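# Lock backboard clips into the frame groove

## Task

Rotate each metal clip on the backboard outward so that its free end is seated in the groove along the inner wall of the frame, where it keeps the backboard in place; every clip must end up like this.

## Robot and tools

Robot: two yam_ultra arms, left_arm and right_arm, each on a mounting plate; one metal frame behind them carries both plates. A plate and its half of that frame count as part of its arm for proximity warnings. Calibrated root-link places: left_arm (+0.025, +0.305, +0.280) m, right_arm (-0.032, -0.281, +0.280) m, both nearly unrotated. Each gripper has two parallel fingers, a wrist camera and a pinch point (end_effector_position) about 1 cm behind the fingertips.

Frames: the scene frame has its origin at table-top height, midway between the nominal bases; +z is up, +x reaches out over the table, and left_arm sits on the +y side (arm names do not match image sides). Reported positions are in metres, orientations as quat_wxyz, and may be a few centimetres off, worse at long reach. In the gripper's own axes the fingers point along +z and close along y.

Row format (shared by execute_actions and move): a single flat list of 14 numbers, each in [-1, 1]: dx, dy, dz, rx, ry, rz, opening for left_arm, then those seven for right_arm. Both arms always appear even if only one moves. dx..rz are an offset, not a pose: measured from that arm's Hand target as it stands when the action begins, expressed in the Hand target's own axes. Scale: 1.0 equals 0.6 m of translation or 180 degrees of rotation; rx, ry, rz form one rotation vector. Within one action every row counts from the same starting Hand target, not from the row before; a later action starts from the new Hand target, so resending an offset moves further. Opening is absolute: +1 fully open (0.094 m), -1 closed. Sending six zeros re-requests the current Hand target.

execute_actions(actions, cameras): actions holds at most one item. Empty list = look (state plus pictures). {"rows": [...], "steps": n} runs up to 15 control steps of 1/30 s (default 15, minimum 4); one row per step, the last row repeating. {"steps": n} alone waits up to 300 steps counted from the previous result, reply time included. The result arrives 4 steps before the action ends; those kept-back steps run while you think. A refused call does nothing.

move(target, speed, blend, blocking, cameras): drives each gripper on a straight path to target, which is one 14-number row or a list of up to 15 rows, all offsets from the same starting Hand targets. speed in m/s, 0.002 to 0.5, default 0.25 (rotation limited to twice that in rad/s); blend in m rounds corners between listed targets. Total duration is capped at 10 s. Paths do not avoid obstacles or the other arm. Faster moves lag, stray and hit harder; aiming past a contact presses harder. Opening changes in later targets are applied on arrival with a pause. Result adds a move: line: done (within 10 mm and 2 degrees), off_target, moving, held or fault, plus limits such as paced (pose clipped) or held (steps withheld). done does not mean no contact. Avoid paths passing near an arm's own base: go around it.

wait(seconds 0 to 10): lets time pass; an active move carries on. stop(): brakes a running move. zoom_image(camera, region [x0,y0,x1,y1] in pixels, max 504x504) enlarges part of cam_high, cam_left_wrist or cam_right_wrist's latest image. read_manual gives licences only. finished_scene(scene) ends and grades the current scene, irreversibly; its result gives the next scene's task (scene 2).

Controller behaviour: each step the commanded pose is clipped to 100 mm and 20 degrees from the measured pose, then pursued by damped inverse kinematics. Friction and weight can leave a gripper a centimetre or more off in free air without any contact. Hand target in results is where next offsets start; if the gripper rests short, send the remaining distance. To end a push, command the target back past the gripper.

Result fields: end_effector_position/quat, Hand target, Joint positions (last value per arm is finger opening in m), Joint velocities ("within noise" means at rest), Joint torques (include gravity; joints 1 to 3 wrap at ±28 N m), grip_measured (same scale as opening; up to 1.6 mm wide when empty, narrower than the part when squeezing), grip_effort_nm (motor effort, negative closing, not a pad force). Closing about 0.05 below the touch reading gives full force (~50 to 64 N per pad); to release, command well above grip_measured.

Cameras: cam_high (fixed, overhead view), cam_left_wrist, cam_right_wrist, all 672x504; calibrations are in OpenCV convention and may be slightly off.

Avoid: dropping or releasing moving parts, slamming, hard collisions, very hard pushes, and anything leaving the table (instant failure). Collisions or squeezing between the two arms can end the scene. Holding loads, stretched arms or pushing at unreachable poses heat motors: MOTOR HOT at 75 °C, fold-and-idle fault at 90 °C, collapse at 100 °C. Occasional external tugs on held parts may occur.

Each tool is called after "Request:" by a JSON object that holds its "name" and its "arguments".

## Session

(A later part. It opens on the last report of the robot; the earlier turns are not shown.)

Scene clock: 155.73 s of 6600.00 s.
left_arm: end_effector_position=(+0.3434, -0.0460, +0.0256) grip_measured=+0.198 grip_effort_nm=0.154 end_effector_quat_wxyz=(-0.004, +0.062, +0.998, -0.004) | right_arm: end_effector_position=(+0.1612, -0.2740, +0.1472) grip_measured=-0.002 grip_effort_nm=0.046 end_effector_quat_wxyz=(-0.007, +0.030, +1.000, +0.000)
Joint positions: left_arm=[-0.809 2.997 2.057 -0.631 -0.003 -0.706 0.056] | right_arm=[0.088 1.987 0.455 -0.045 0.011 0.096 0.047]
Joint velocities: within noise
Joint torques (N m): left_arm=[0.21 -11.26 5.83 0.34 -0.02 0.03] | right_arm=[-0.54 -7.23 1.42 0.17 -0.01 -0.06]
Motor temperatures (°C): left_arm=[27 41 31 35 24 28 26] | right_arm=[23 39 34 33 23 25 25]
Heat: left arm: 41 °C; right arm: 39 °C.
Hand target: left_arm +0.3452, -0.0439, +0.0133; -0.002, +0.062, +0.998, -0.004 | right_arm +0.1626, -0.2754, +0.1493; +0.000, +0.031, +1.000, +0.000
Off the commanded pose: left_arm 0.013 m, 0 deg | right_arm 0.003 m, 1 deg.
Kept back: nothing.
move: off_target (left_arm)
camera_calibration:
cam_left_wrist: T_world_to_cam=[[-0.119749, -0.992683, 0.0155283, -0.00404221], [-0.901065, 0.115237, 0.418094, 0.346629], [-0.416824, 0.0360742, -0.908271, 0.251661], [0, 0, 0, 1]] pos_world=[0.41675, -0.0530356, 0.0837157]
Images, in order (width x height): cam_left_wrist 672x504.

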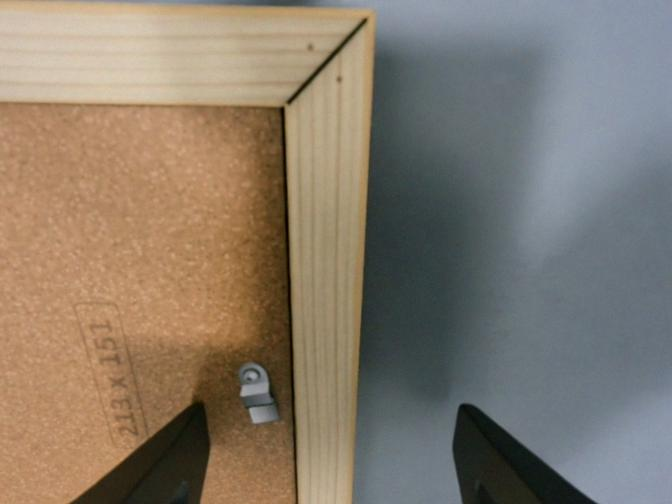

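Request:
{"name": "move", "arguments": {"target": [[-0.005,0.003,-0.043,0,0,0,0.2,0,0,0,0,0,0,0],[-0.005,0.003,0,0,0,0,0.2,0,0,0,0,0,0,0]], "speed": 0.07, "cameras": ["cam_left_wrist"]}}

Scene clock: 157.00 s of 6600.00 s.
left_arm: end_effector_position=(+0.3463, -0.0452, +0.0256) grip_measured=+0.198 grip_effort_nm=0.154 end_effector_quat_wxyz=(-0.003, +0.062, +0.998, -0.004) | right_arm: end_effector_position=(+0.1612, -0.2740, +0.1472) grip_measured=-0.002 grip_effort_nm=0.051 end_effector_quat_wxyz=(-0.007, +0.030, +1.000, +0.000)
Joint positions: left_arm=[-0.803 3.002 2.068 -0.636 -0.003 -0.7 0.056] | right_arm=[0.088 1.987 0.455 -0.045 0.011 0.096 0.047]
Joint velocities: within noise
Joint torques (N m): left_arm=[0.29 -11.29 5.79 0.35 -0.02 0.03] | right_arm=[-0.57 -7.28 1.4 0.16 0.03 -0.05]
Motor temperatures (°C): left_arm=[27 42 31 35 24 28 26] | right_arm=[23 39 34 32 23 25 25]
Heat: left arm: 42 °C; right arm: 39 °C.
Hand target: left_arm +0.3482, -0.0425, +0.0132; -0.003, +0.063, +0.998, -0.004 | right_arm +0.1626, -0.2754, +0.1493; +0.000, +0.031, +1.000, +0.000
Off the commanded pose: left_arm 0.013 m, 0 deg | right_arm 0.003 m, 1 deg.
Kept back: nothing.
move: off_target (left_arm)
camera_calibration:
cam_left_wrist: T_world_to_cam=[[-0.120121, -0.992625, 0.0163064, -0.00278552], [-0.901117, 0.115911, 0.417795, 0.349186], [-0.416604, 0.0354921, -0.908395, 0.252676], [0, 0, 0, 1]] pos_world=[0.419589, -0.0522074, 0.0836865]
Images, in order (width x height): cam_left_wrist 672x504.

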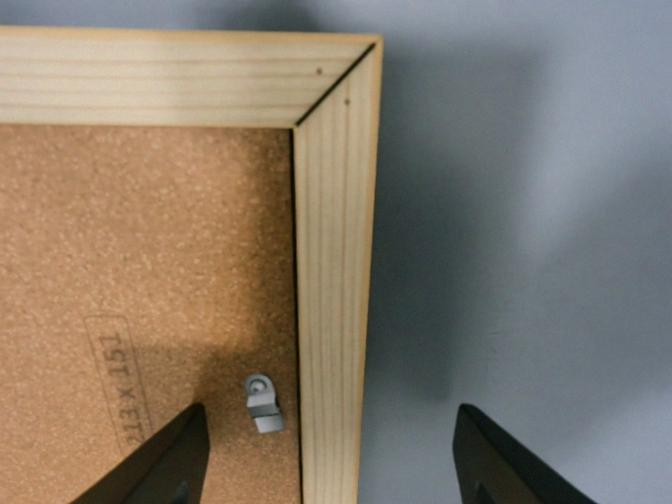

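Alignment is good (rail centred, pivot v≈387). Closing now.

Request:
{"name": "move", "arguments": {"target": [[0,0,0,0,0,0,-0.5,0,0,0,0,0,0,0],[0,0,0,0,0,0,-0.88,0,0,0,0,0,0,0]], "speed": 0.06, "cameras": ["cam_left_wrist"]}}

Request:
{"name": "move", "arguments": {"target": [[0,0,0,0,0,0,-0.3,0,0,0,0,0,0,0],[0.08,0.08,-0.28,0,0,0,-0.1,0,0,0,0,0,0,0]], "speed": [0.1,0.15], "cameras": ["cam_left_wrist"]}}

Scene clock: 159.13 s of 6600.00 s.
left_arm: end_effector_position=(+0.3483, -0.0440, +0.0255) grip_measured=-0.806 grip_effort_nm=-1.004 end_effector_quat_wxyz=(-0.003, +0.060, +0.998, -0.004) | right_arm: end_effector_position=(+0.1612, -0.2740, +0.1472) grip_measured=-0.002 grip_effort_nm=0.046 end_effector_quat_wxyz=(-0.007, +0.030, +1.000, +0.000)
Joint positions: left_arm=[-0.799 3.003 2.07 -0.637 -0.004 -0.698 0.009] | right_arm=[0.088 1.987 0.455 -0.045 0.011 0.096 0.047]
Joint velocities: within noise
Joint torques (N m): left_arm=[-0.02 -11.36 5.71 0.34 0 0.02] | right_arm=[-0.54 -7.32 1.33 0.15 0.03 -0.07]
Motor temperatures (°C): left_arm=[27 42 31 35 24 28 26] | right_arm=[23 39 34 32 23 25 25]
Heat: left arm: 42 °C; right arm: 39 °C.
Hand target: left_arm +0.3483, -0.0425, +0.0132; -0.003, +0.062, +0.998, -0.004 | right_arm +0.1626, -0.2754, +0.1493; +0.000, +0.031, +1.000, +0.000
Off the commanded pose: left_arm 0.012 m, 0 deg | right_arm 0.003 m, 1 deg.
Kept back: nothing.
move: off_target (left_arm); target 2's new opening was sent with left_arm's hand 0.012 m and 0 deg from that target
camera_calibration:
cam_left_wrist: T_world_to_cam=[[-0.117104, -0.992993, 0.0158521, -0.00247264], [-0.902246, 0.113045, 0.416141, 0.35122], [-0.415017, 0.0344291, -0.909162, 0.252877], [0, 0, 0, 1]] pos_world=[0.421546, -0.0508654, 0.0837885]
Images, in order (width x height): cam_left_wrist 672x504.

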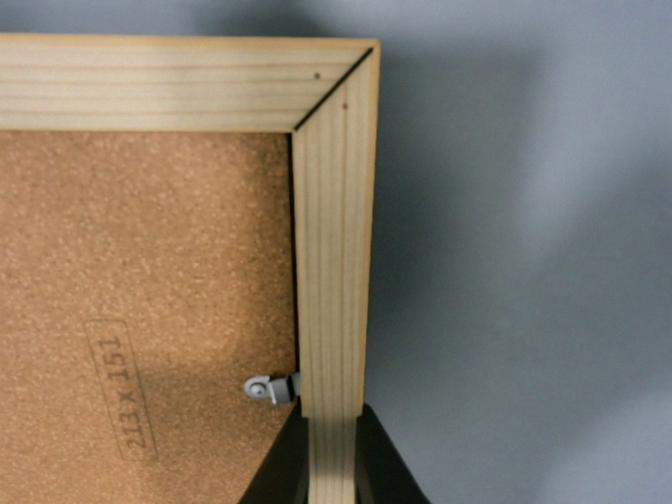

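Scene clock: 162.13 s of 6600.00 s.
left_arm: end_effector_position=(+0.3082, +0.0071, +0.1754) grip_measured=-0.103 grip_effort_nm=0.159 end_effector_quat_wxyz=(-0.002, +0.062, +0.998, -0.007) | right_arm: end_effector_position=(+0.1612, -0.2740, +0.1472) grip_measured=-0.002 grip_effort_nm=0.056 end_effector_quat_wxyz=(-0.007, +0.030, +1.000, +0.000)
Joint positions: left_arm=[-0.788 2.383 1.475 -0.657 0 -0.685 0.042] | right_arm=[0.088 1.987 0.455 -0.045 0.011 0.096 0.047]
Joint velocities: within noise
Joint torques (N m): left_arm=[0.27 -13.91 3.44 0.1 -0.04 0.02] | right_arm=[-0.43 -7.23 1.29 0.16 0 -0.08]
Motor temperatures (°C): left_arm=[27 43 31 35 24 28 26] | right_arm=[23 39 33 32 23 25 25]
Heat: left arm: 43 °C; right arm: 39 °C.
Hand target: left_arm +0.3076, +0.0123, +0.1810; -0.003, +0.062, +0.998, -0.004 | right_arm +0.1626, -0.2754, +0.1493; +0.000, +0.031, +1.000, +0.000
Off the commanded pose: left_arm 0.008 m, 0 deg | right_arm 0.003 m, 1 deg.
Kept back: nothing.
move: done
camera_calibration:
cam_left_wrist: T_world_to_cam=[[-0.120474, -0.992474, 0.0219244, 0.0412298], [-0.902138, 0.118672, 0.414806, 0.246986], [-0.414286, 0.0301947, -0.909646, 0.37059], [0, 0, 0, 1]] pos_world=[0.381313, 0.000419362, 0.23375]
Images, in order (width x height): cam_left_wrist 672x504.

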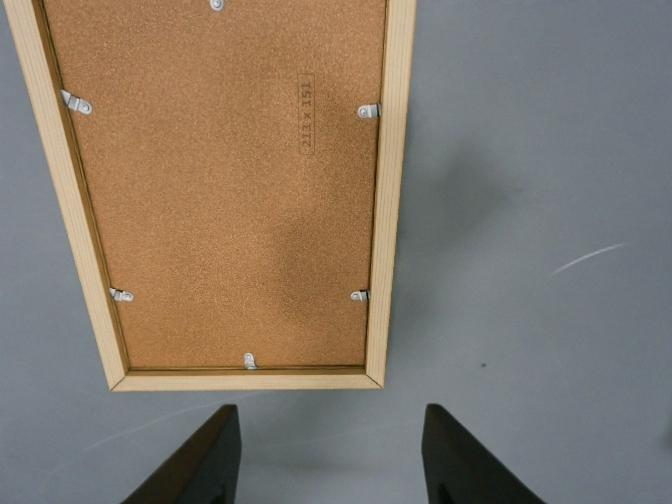

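Request:
{"name": "zoom_image", "arguments": {"camera": "cam_left_wrist", "region": [30, 60, 170, 320]}}

Request:
{"name": "zoom_image", "arguments": {"camera": "cam_left_wrist", "region": [200, 260, 400, 400]}}

Request:
{"name": "zoom_image", "arguments": {"camera": "cam_left_wrist", "region": [320, 70, 420, 150]}}

Scaled by 1.938 from the camera's 672x504 image, which has a finer 960x720 frame.

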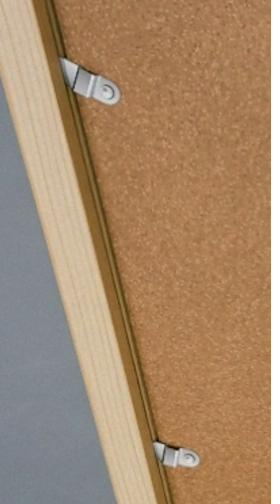

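Scaled by 2.520 from the camera's 672x504 image, which has a finer 960x720 frame.

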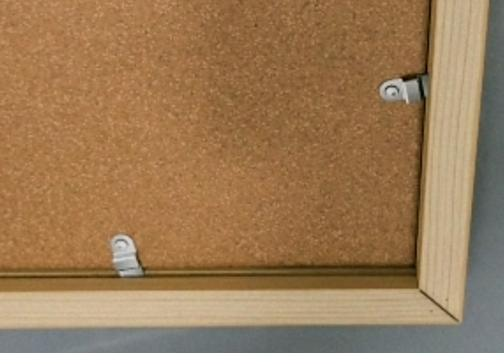

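Scaled by 5.040 from the camera's 672x504 image, which has a finer 960x720 frame.

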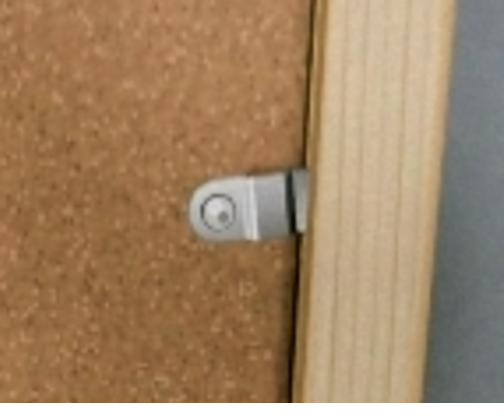

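Request:
{"name": "move", "arguments": {"target": [-0.132,0.06,0.06,0,0,0,-0.1,0,0,0,0,0,0,0], "speed": 0.2, "cameras": ["cam_left_wrist"]}}

Request:
{"name": "zoom_image", "arguments": {"camera": "cam_left_wrist", "region": [60, 150, 260, 420]}}

Scene clock: 163.60 s of 6600.00 s.
left_arm: end_effector_position=(+0.3903, +0.0403, +0.1467) grip_measured=-0.103 grip_effort_nm=0.159 end_effector_quat_wxyz=(+0.001, +0.055, +0.998, -0.008) | right_arm: end_effector_position=(+0.1612, -0.2740, +0.1472) grip_measured=-0.002 grip_effort_nm=0.051 end_effector_quat_wxyz=(-0.007, +0.030, +1.000, +0.000)
Joint positions: left_arm=[-0.605 2.572 1.722 -0.71 -0.002 -0.514 0.042] | right_arm=[0.088 1.987 0.455 -0.045 0.011 0.096 0.047]
Joint velocities: within noise
Joint torques (N m): left_arm=[-0.62 -11.71 6.53 0.08 -0.03 0.03] | right_arm=[-0.59 -7.34 1.54 0.19 0.03 -0.02]
Motor temperatures (°C): left_arm=[27 43 31 34 24 28 26] | right_arm=[23 39 33 32 23 25 25]
Heat: left arm: 43 °C; right arm: 39 °C.
Hand target: left_arm +0.3905, +0.0380, +0.1444; -0.003, +0.062, +0.998, -0.004 | right_arm +0.1626, -0.2754, +0.1493; +0.000, +0.031, +1.000, +0.000
Off the commanded pose: left_arm 0.003 m, 1 deg | right_arm 0.003 m, 1 deg.
Kept back: nothing.
move: done
camera_calibration:
cam_left_wrist: T_world_to_cam=[[-0.107248, -0.993985, 0.02217, 0.079585], [-0.905669, 0.10687, 0.410296, 0.331595], [-0.410197, 0.0239247, -0.911683, 0.376447], [0, 0, 0, 1]] pos_world=[0.463268, 0.0346622, 0.205384]
Images, in order (width x height): cam_left_wrist 672x504.

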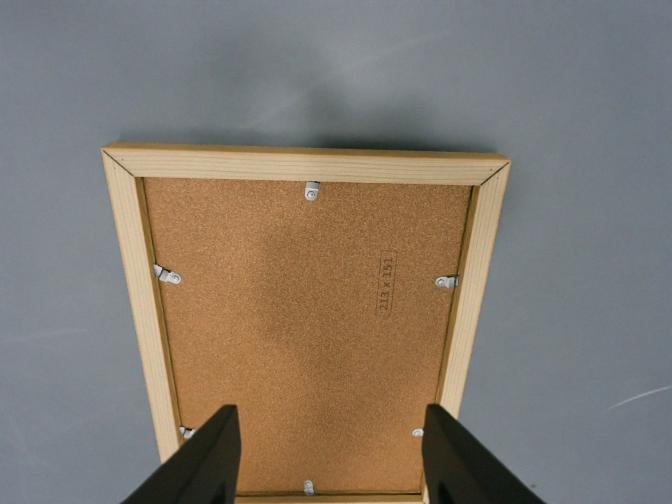

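Scaled by 1.867 from the camera's 672x504 image, which has a finer 960x720 frame.

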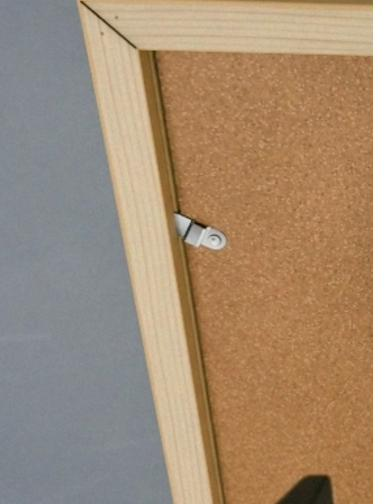

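Request:
{"name": "zoom_image", "arguments": {"camera": "cam_left_wrist", "region": [135, 240, 205, 310]}}

Request:
{"name": "zoom_image", "arguments": {"camera": "cam_left_wrist", "region": [160, 400, 220, 460]}}

Request:
{"name": "zoom_image", "arguments": {"camera": "cam_left_wrist", "region": [420, 250, 490, 310]}}

Request:
{"name": "zoom_image", "arguments": {"camera": "cam_left_wrist", "region": [280, 160, 350, 220]}}

Scaled by 7.200 from the camera's 672x504 image, which has a finer 960x720 frame.

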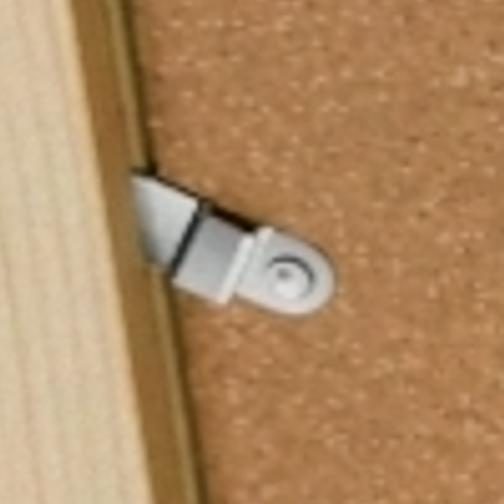

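Scaled by 8.400 from the camera's 672x504 image, which has a finer 960x720 frame.

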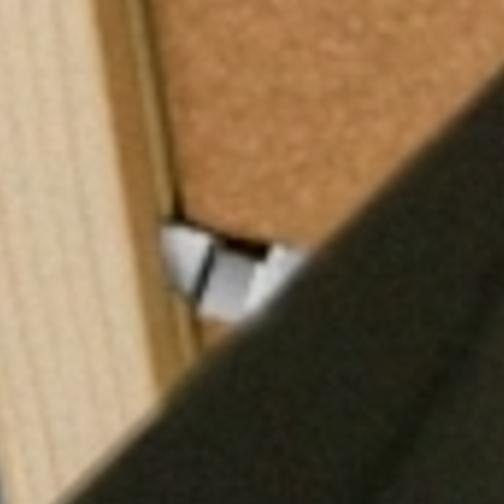

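Scaled by 7.200 from the camera's 672x504 image, which has a finer 960x720 frame.

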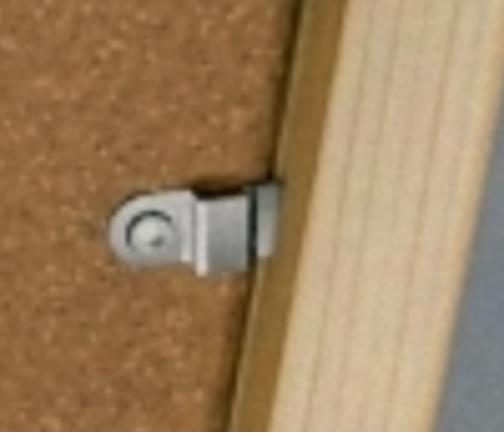

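Scaled by 7.200 from the camera's 672x504 image, which has a finer 960x720 frame.

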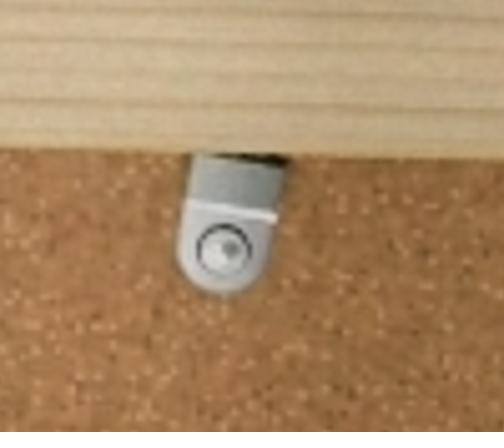

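Request:
{"name": "move", "arguments": {"target": [[0.0123,0.131,0.141,0,0,0,-0.2,0,0,0,0,0,0,0],[0.0123,0.131,0.218,0,0,0,-0.2,0,0,0,0,0,0,0]], "speed": [0.2,0.07], "cameras": ["cam_left_wrist"]}}

Scene clock: 167.50 s of 6600.00 s.
left_arm: end_effector_position=(+0.3907, +0.1182, +0.0233) grip_measured=-0.198 grip_effort_nm=-0.100 end_effector_quat_wxyz=(-0.008, +0.057, +0.998, -0.003) | right_arm: end_effector_position=(+0.1612, -0.2740, +0.1472) grip_measured=-0.002 grip_effort_nm=0.061 end_effector_quat_wxyz=(-0.007, +0.030, +1.000, +0.000)
Joint positions: left_arm=[-0.446 2.823 1.618 -0.374 -0.002 -0.351 0.038] | right_arm=[0.088 1.987 0.455 -0.045 0.011 0.096 0.047]
Joint velocities: within noise
Joint torques (N m): left_arm=[-0.51 -10.03 4.48 0.41 -0.03 0.01] | right_arm=[-0.59 -7.45 1.55 0.19 0.01 -0.08]
Motor temperatures (°C): left_arm=[27 43 31 34 24 28 26] | right_arm=[23 39 33 32 23 25 25]
Heat: left arm: 43 °C; right arm: 39 °C.
Hand target: left_arm +0.3923, +0.1159, +0.0130; -0.003, +0.063, +0.998, -0.004 | right_arm +0.1626, -0.2754, +0.1493; +0.000, +0.031, +1.000, +0.000
Off the commanded pose: left_arm 0.011 m, 1 deg | right_arm 0.003 m, 1 deg.
Kept back: nothing.
move: off_target (left_arm)
camera_calibration:
cam_left_wrist: T_world_to_cam=[[-0.111389, -0.993682, 0.0137555, 0.161561], [-0.898225, 0.106592, 0.426415, 0.370985], [-0.425187, 0.0351425, -0.904423, 0.266653], [0, 0, 0, 1]] pos_world=[0.464601, 0.111626, 0.080751]
Images, in order (width x height): cam_left_wrist 672x504.

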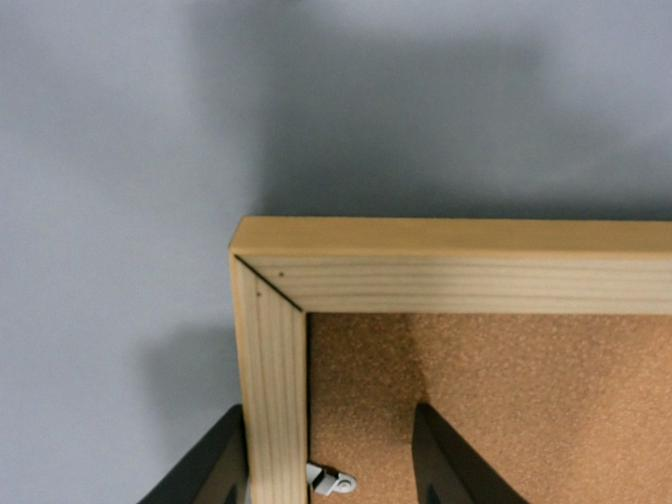

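Request:
{"name": "move", "arguments": {"target": [[0,0,-0.05,0,0,0,-0.2,0,0,0,0,0,0,0],[0.0075,0.016,-0.05,0,0,0,-0.2,0,0,0,0,0,0,0],[0.0075,0.016,0.0,0,0,0,-0.2,0,0,0,0,0,0,0]], "speed": 0.07, "cameras": ["cam_left_wrist"]}}

Scene clock: 169.10 s of 6600.00 s.
left_arm: end_effector_position=(+0.3891, +0.1245, +0.0230) grip_measured=-0.198 grip_effort_nm=-0.100 end_effector_quat_wxyz=(-0.003, +0.060, +0.998, -0.005) | right_arm: end_effector_position=(+0.1612, -0.2740, +0.1472) grip_measured=-0.002 grip_effort_nm=0.056 end_effector_quat_wxyz=(-0.007, +0.030, +1.000, +0.000)
Joint positions: left_arm=[-0.434 2.809 1.576 -0.335 -0.002 -0.334 0.038] | right_arm=[0.088 1.987 0.455 -0.045 0.011 0.096 0.047]
Joint velocities: within noise
Joint torques (N m): left_arm=[-0.01 -9.95 4.19 0.34 -0.03 0.02] | right_arm=[-0.58 -7.32 1.44 0.16 0.03 -0.07]
Motor temperatures (°C): left_arm=[27 43 31 34 24 28 26] | right_arm=[23 39 33 32 23 25 25]
Heat: left arm: 43 °C; right arm: 39 °C.
Hand target: left_arm +0.3890, +0.1260, +0.0129; -0.002, +0.062, +0.998, -0.004 | right_arm +0.1626, -0.2754, +0.1493; +0.000, +0.031, +1.000, +0.000
Off the commanded pose: left_arm 0.010 m, 0 deg | right_arm 0.003 m, 1 deg.
Kept back: nothing.
move: done
camera_calibration:
cam_left_wrist: T_world_to_cam=[[-0.117088, -0.992972, 0.0172315, 0.169677], [-0.901864, 0.113578, 0.416823, 0.369755], [-0.415851, 0.0332643, -0.908824, 0.262179], [0, 0, 0, 1]] pos_world=[0.462363, 0.117767, 0.0812285]
Images, in order (width x height): cam_left_wrist 672x504.

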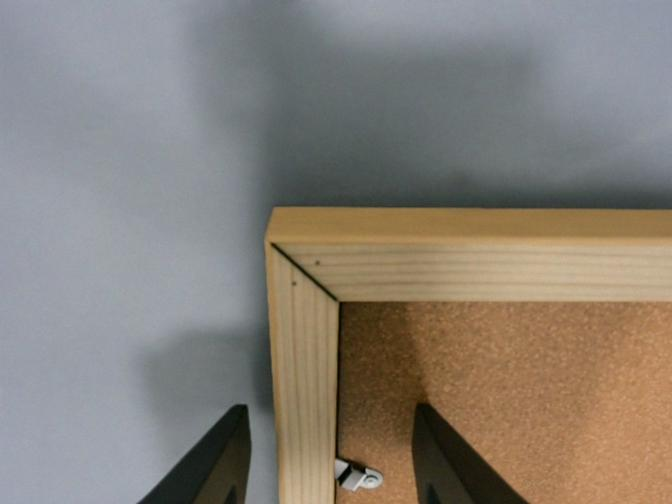

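Request:
{"name": "move", "arguments": {"target": [[0.006,0.007,-0.05,0,0,0,-0.2,0,0,0,0,0,0,0],[0.006,0.007,0.0,0,0,0,-0.2,0,0,0,0,0,0,0]], "speed": 0.07, "cameras": ["cam_left_wrist"]}}

Scene clock: 170.53 s of 6600.00 s.
left_arm: end_effector_position=(+0.3844, +0.1292, +0.0229) grip_measured=-0.198 grip_effort_nm=-0.090 end_effector_quat_wxyz=(-0.005, +0.061, +0.998, -0.004) | right_arm: end_effector_position=(+0.1612, -0.2740, +0.1472) grip_measured=-0.002 grip_effort_nm=0.056 end_effector_quat_wxyz=(-0.007, +0.030, +1.000, +0.000)
Joint positions: left_arm=[-0.429 2.799 1.546 -0.32 -0.002 -0.326 0.038] | right_arm=[0.088 1.987 0.455 -0.045 0.011 0.096 0.047]
Joint velocities: within noise
Joint torques (N m): left_arm=[0.12 -9.78 4.21 0.37 -0.03 0.02] | right_arm=[-0.39 -7.31 1.42 0.15 0.05 -0.08]
Motor temperatures (°C): left_arm=[27 43 31 34 24 28 26] | right_arm=[23 39 33 32 23 25 25]
Heat: left arm: 43 °C; right arm: 39 °C.
Hand target: left_arm +0.3859, +0.1306, +0.0129; -0.003, +0.063, +0.998, -0.004 | right_arm +0.1626, -0.2754, +0.1493; +0.000, +0.031, +1.000, +0.000
Off the commanded pose: left_arm 0.010 m, 0 deg | right_arm 0.003 m, 1 deg.
Kept back: nothing.
move: done
camera_calibration:
cam_left_wrist: T_world_to_cam=[[-0.119352, -0.992727, 0.0157486, 0.174646], [-0.899875, 0.114863, 0.420751, 0.364022], [-0.4195, 0.0360455, -0.90704, 0.260957], [0, 0, 0, 1]] pos_world=[0.45789, 0.122156, 0.0807857]
Images, in order (width x height): cam_left_wrist 672x504.

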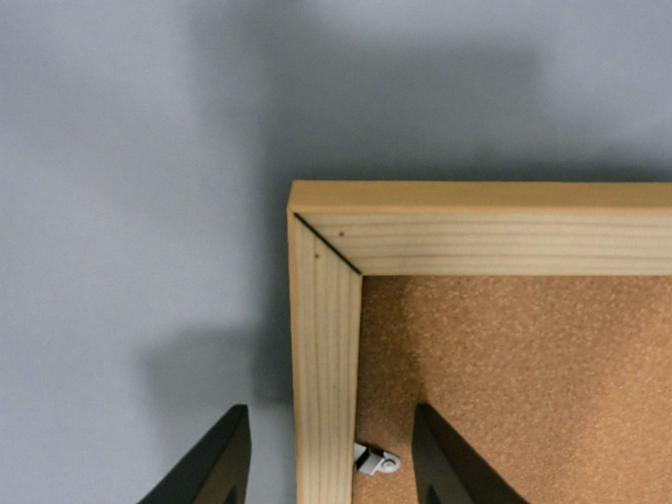

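Request:
{"name": "move", "arguments": {"target": [[0,0,0,0,0,0,-0.6,0,0,0,0,0,0,0],[0,0,0,0,0,0,-0.88,0,0,0,0,0,0,0]], "speed": 0.06, "cameras": ["cam_left_wrist"]}}

Request:
{"name": "move", "arguments": {"target": [[0,0,0,0,0,0,-0.4,0,0,0,0,0,0,0],[0.02,-0.0,-0.18,0,0,0,-0.3,0,0,0,0,0,0,0]], "speed": [0.1,0.15], "cameras": ["cam_left_wrist"]}}

Scene clock: 172.67 s of 6600.00 s.
left_arm: end_effector_position=(+0.3856, +0.1297, +0.0229) grip_measured=-0.803 grip_effort_nm=-1.009 end_effector_quat_wxyz=(-0.003, +0.062, +0.998, -0.004) | right_arm: end_effector_position=(+0.1612, -0.2740, +0.1472) grip_measured=-0.002 grip_effort_nm=0.051 end_effector_quat_wxyz=(-0.007, +0.030, +1.000, +0.000)
Joint positions: left_arm=[-0.426 2.799 1.546 -0.317 -0.002 -0.323 0.009] | right_arm=[0.088 1.987 0.455 -0.045 0.011 0.096 0.047]
Joint velocities: within noise
Joint torques (N m): left_arm=[-0.03 -9.77 4.23 0.34 -0.02 -0.01] | right_arm=[-0.59 -7.25 1.48 0.17 0.02 -0.03]
Motor temperatures (°C): left_arm=[27 42 31 34 24 28 26] | right_arm=[23 39 33 32 23 25 25]
Heat: left arm: 42 °C; right arm: 39 °C.
Hand target: left_arm +0.3859, +0.1307, +0.0129; -0.003, +0.062, +0.998, -0.004 | right_arm +0.1626, -0.2754, +0.1493; +0.000, +0.031, +1.000, +0.000
Off the commanded pose: left_arm 0.010 m, 0 deg | right_arm 0.003 m, 1 deg.
Kept back: nothing.
move: done
camera_calibration:
cam_left_wrist: T_world_to_cam=[[-0.11974, -0.992668, 0.0164952, 0.175432], [-0.901202, 0.115648, 0.417685, 0.365524], [-0.41653, 0.0351481, -0.908442, 0.260427], [0, 0, 0, 1]] pos_world=[0.458893, 0.12272, 0.0810155]
Images, in order (width x height): cam_left_wrist 672x504.

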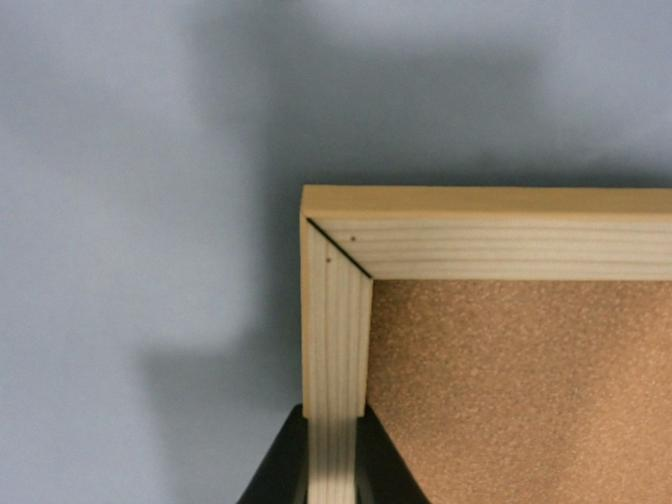

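Scene clock: 175.20 s of 6600.00 s.
left_arm: end_effector_position=(+0.3777, +0.1340, +0.1149) grip_measured=-0.303 grip_effort_nm=0.154 end_effector_quat_wxyz=(-0.001, +0.063, +0.998, -0.004) | right_arm: end_effector_position=(+0.1612, -0.2740, +0.1472) grip_measured=-0.002 grip_effort_nm=0.051 end_effector_quat_wxyz=(-0.007, +0.030, +1.000, +0.000)
Joint positions: left_arm=[-0.429 2.49 1.376 -0.452 -0.005 -0.323 0.033] | right_arm=[0.088 1.987 0.455 -0.045 0.011 0.096 0.047]
Joint velocities: within noise
Joint torques (N m): left_arm=[-0.66 -13.75 2.78 0.09 0 -0.11] | right_arm=[-0.54 -7.39 1.42 0.16 0.03 -0.08]
Motor temperatures (°C): left_arm=[27 42 31 34 24 28 26] | right_arm=[23 39 33 32 23 25 25]
Heat: left arm: 42 °C; right arm: 39 °C.
Hand target: left_arm +0.3745, +0.1329, +0.1210; -0.003, +0.063, +0.998, -0.004 | right_arm +0.1626, -0.2754, +0.1493; +0.000, +0.031, +1.000, +0.000
Off the commanded pose: left_arm 0.007 m, 0 deg | right_arm 0.003 m, 1 deg.
Kept back: nothing.
move: done
camera_calibration:
cam_left_wrist: T_world_to_cam=[[-0.122793, -0.99231, 0.0155758, 0.178391], [-0.902705, 0.118199, 0.413707, 0.32017], [-0.412366, 0.03674, -0.910277, 0.338965], [0, 0, 0, 1]] pos_world=[0.450702, 0.126722, 0.173316]
Images, in order (width x height): cam_left_wrist 672x504.

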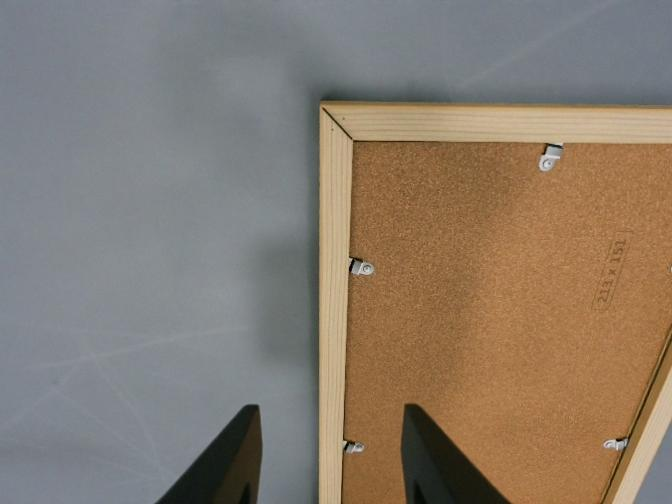

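Request:
{"name": "move", "arguments": {"target": [0.1,0.1,-0.12,0,0,0,-0.3,0,0,0,0,0,0,0], "speed": 0.2, "cameras": ["cam_left_wrist"]}}

Request:
{"name": "finished_scene", "arguments": {"scene": 1}}

Scene clock: 176.43 s of 6600.00 s.
left_arm: end_effector_position=(+0.3280, +0.1982, +0.1892) grip_measured=-0.303 grip_effort_nm=0.159 end_effector_quat_wxyz=(+0.001, +0.058, +0.998, -0.005) | right_arm: end_effector_position=(+0.1612, -0.2740, +0.1472) grip_measured=-0.002 grip_effort_nm=0.051 end_effector_quat_wxyz=(-0.007, +0.030, +1.000, +0.000)
Joint positions: left_arm=[-0.32 2.091 1.012 -0.481 -0.005 -0.223 0.033] | right_arm=[0.088 1.987 0.455 -0.045 0.011 0.096 0.047]
Joint velocities: within noise
Joint torques (N m): left_arm=[-0.01 -10.89 2.74 0.11 0.01 0.01] | right_arm=[-0.5 -7.49 1.44 0.17 0.02 -0.07]
Motor temperatures (°C): left_arm=[27 42 31 34 24 28 26] | right_arm=[23 39 33 32 23 25 25]
Heat: left arm: 42 °C; right arm: 39 °C.
Hand target: left_arm +0.3231, +0.2004, +0.1928; -0.002, +0.062, +0.998, -0.004 | right_arm +0.1626, -0.2754, +0.1493; +0.000, +0.031, +1.000, +0.000
Off the commanded pose: left_arm 0.007 m, 1 deg | right_arm 0.003 m, 1 deg.
Kept back: nothing.
move: done
camera_calibration:
cam_left_wrist: T_world_to_cam=[[-0.112958, -0.99347, 0.0160782, 0.2318], [-0.905777, 0.109612, 0.409333, 0.240525], [-0.408422, 0.0316744, -0.912243, 0.383923], [0, 0, 0, 1]] pos_world=[0.400848, 0.191762, 0.24805]
Images, in order (width x height): cam_left_wrist 672x504.

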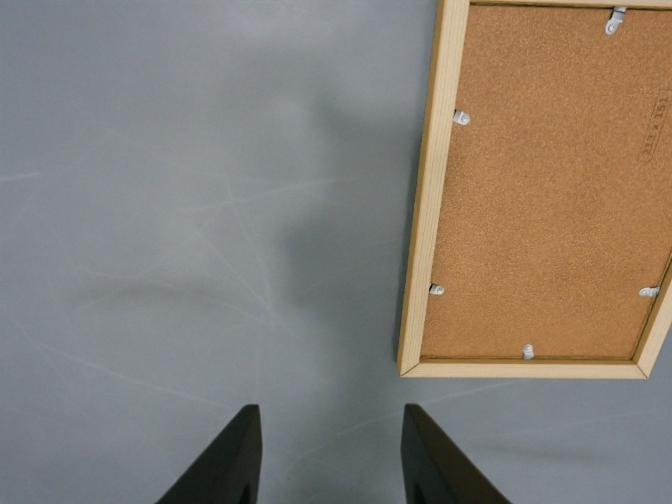

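The scene is finished: the task was done.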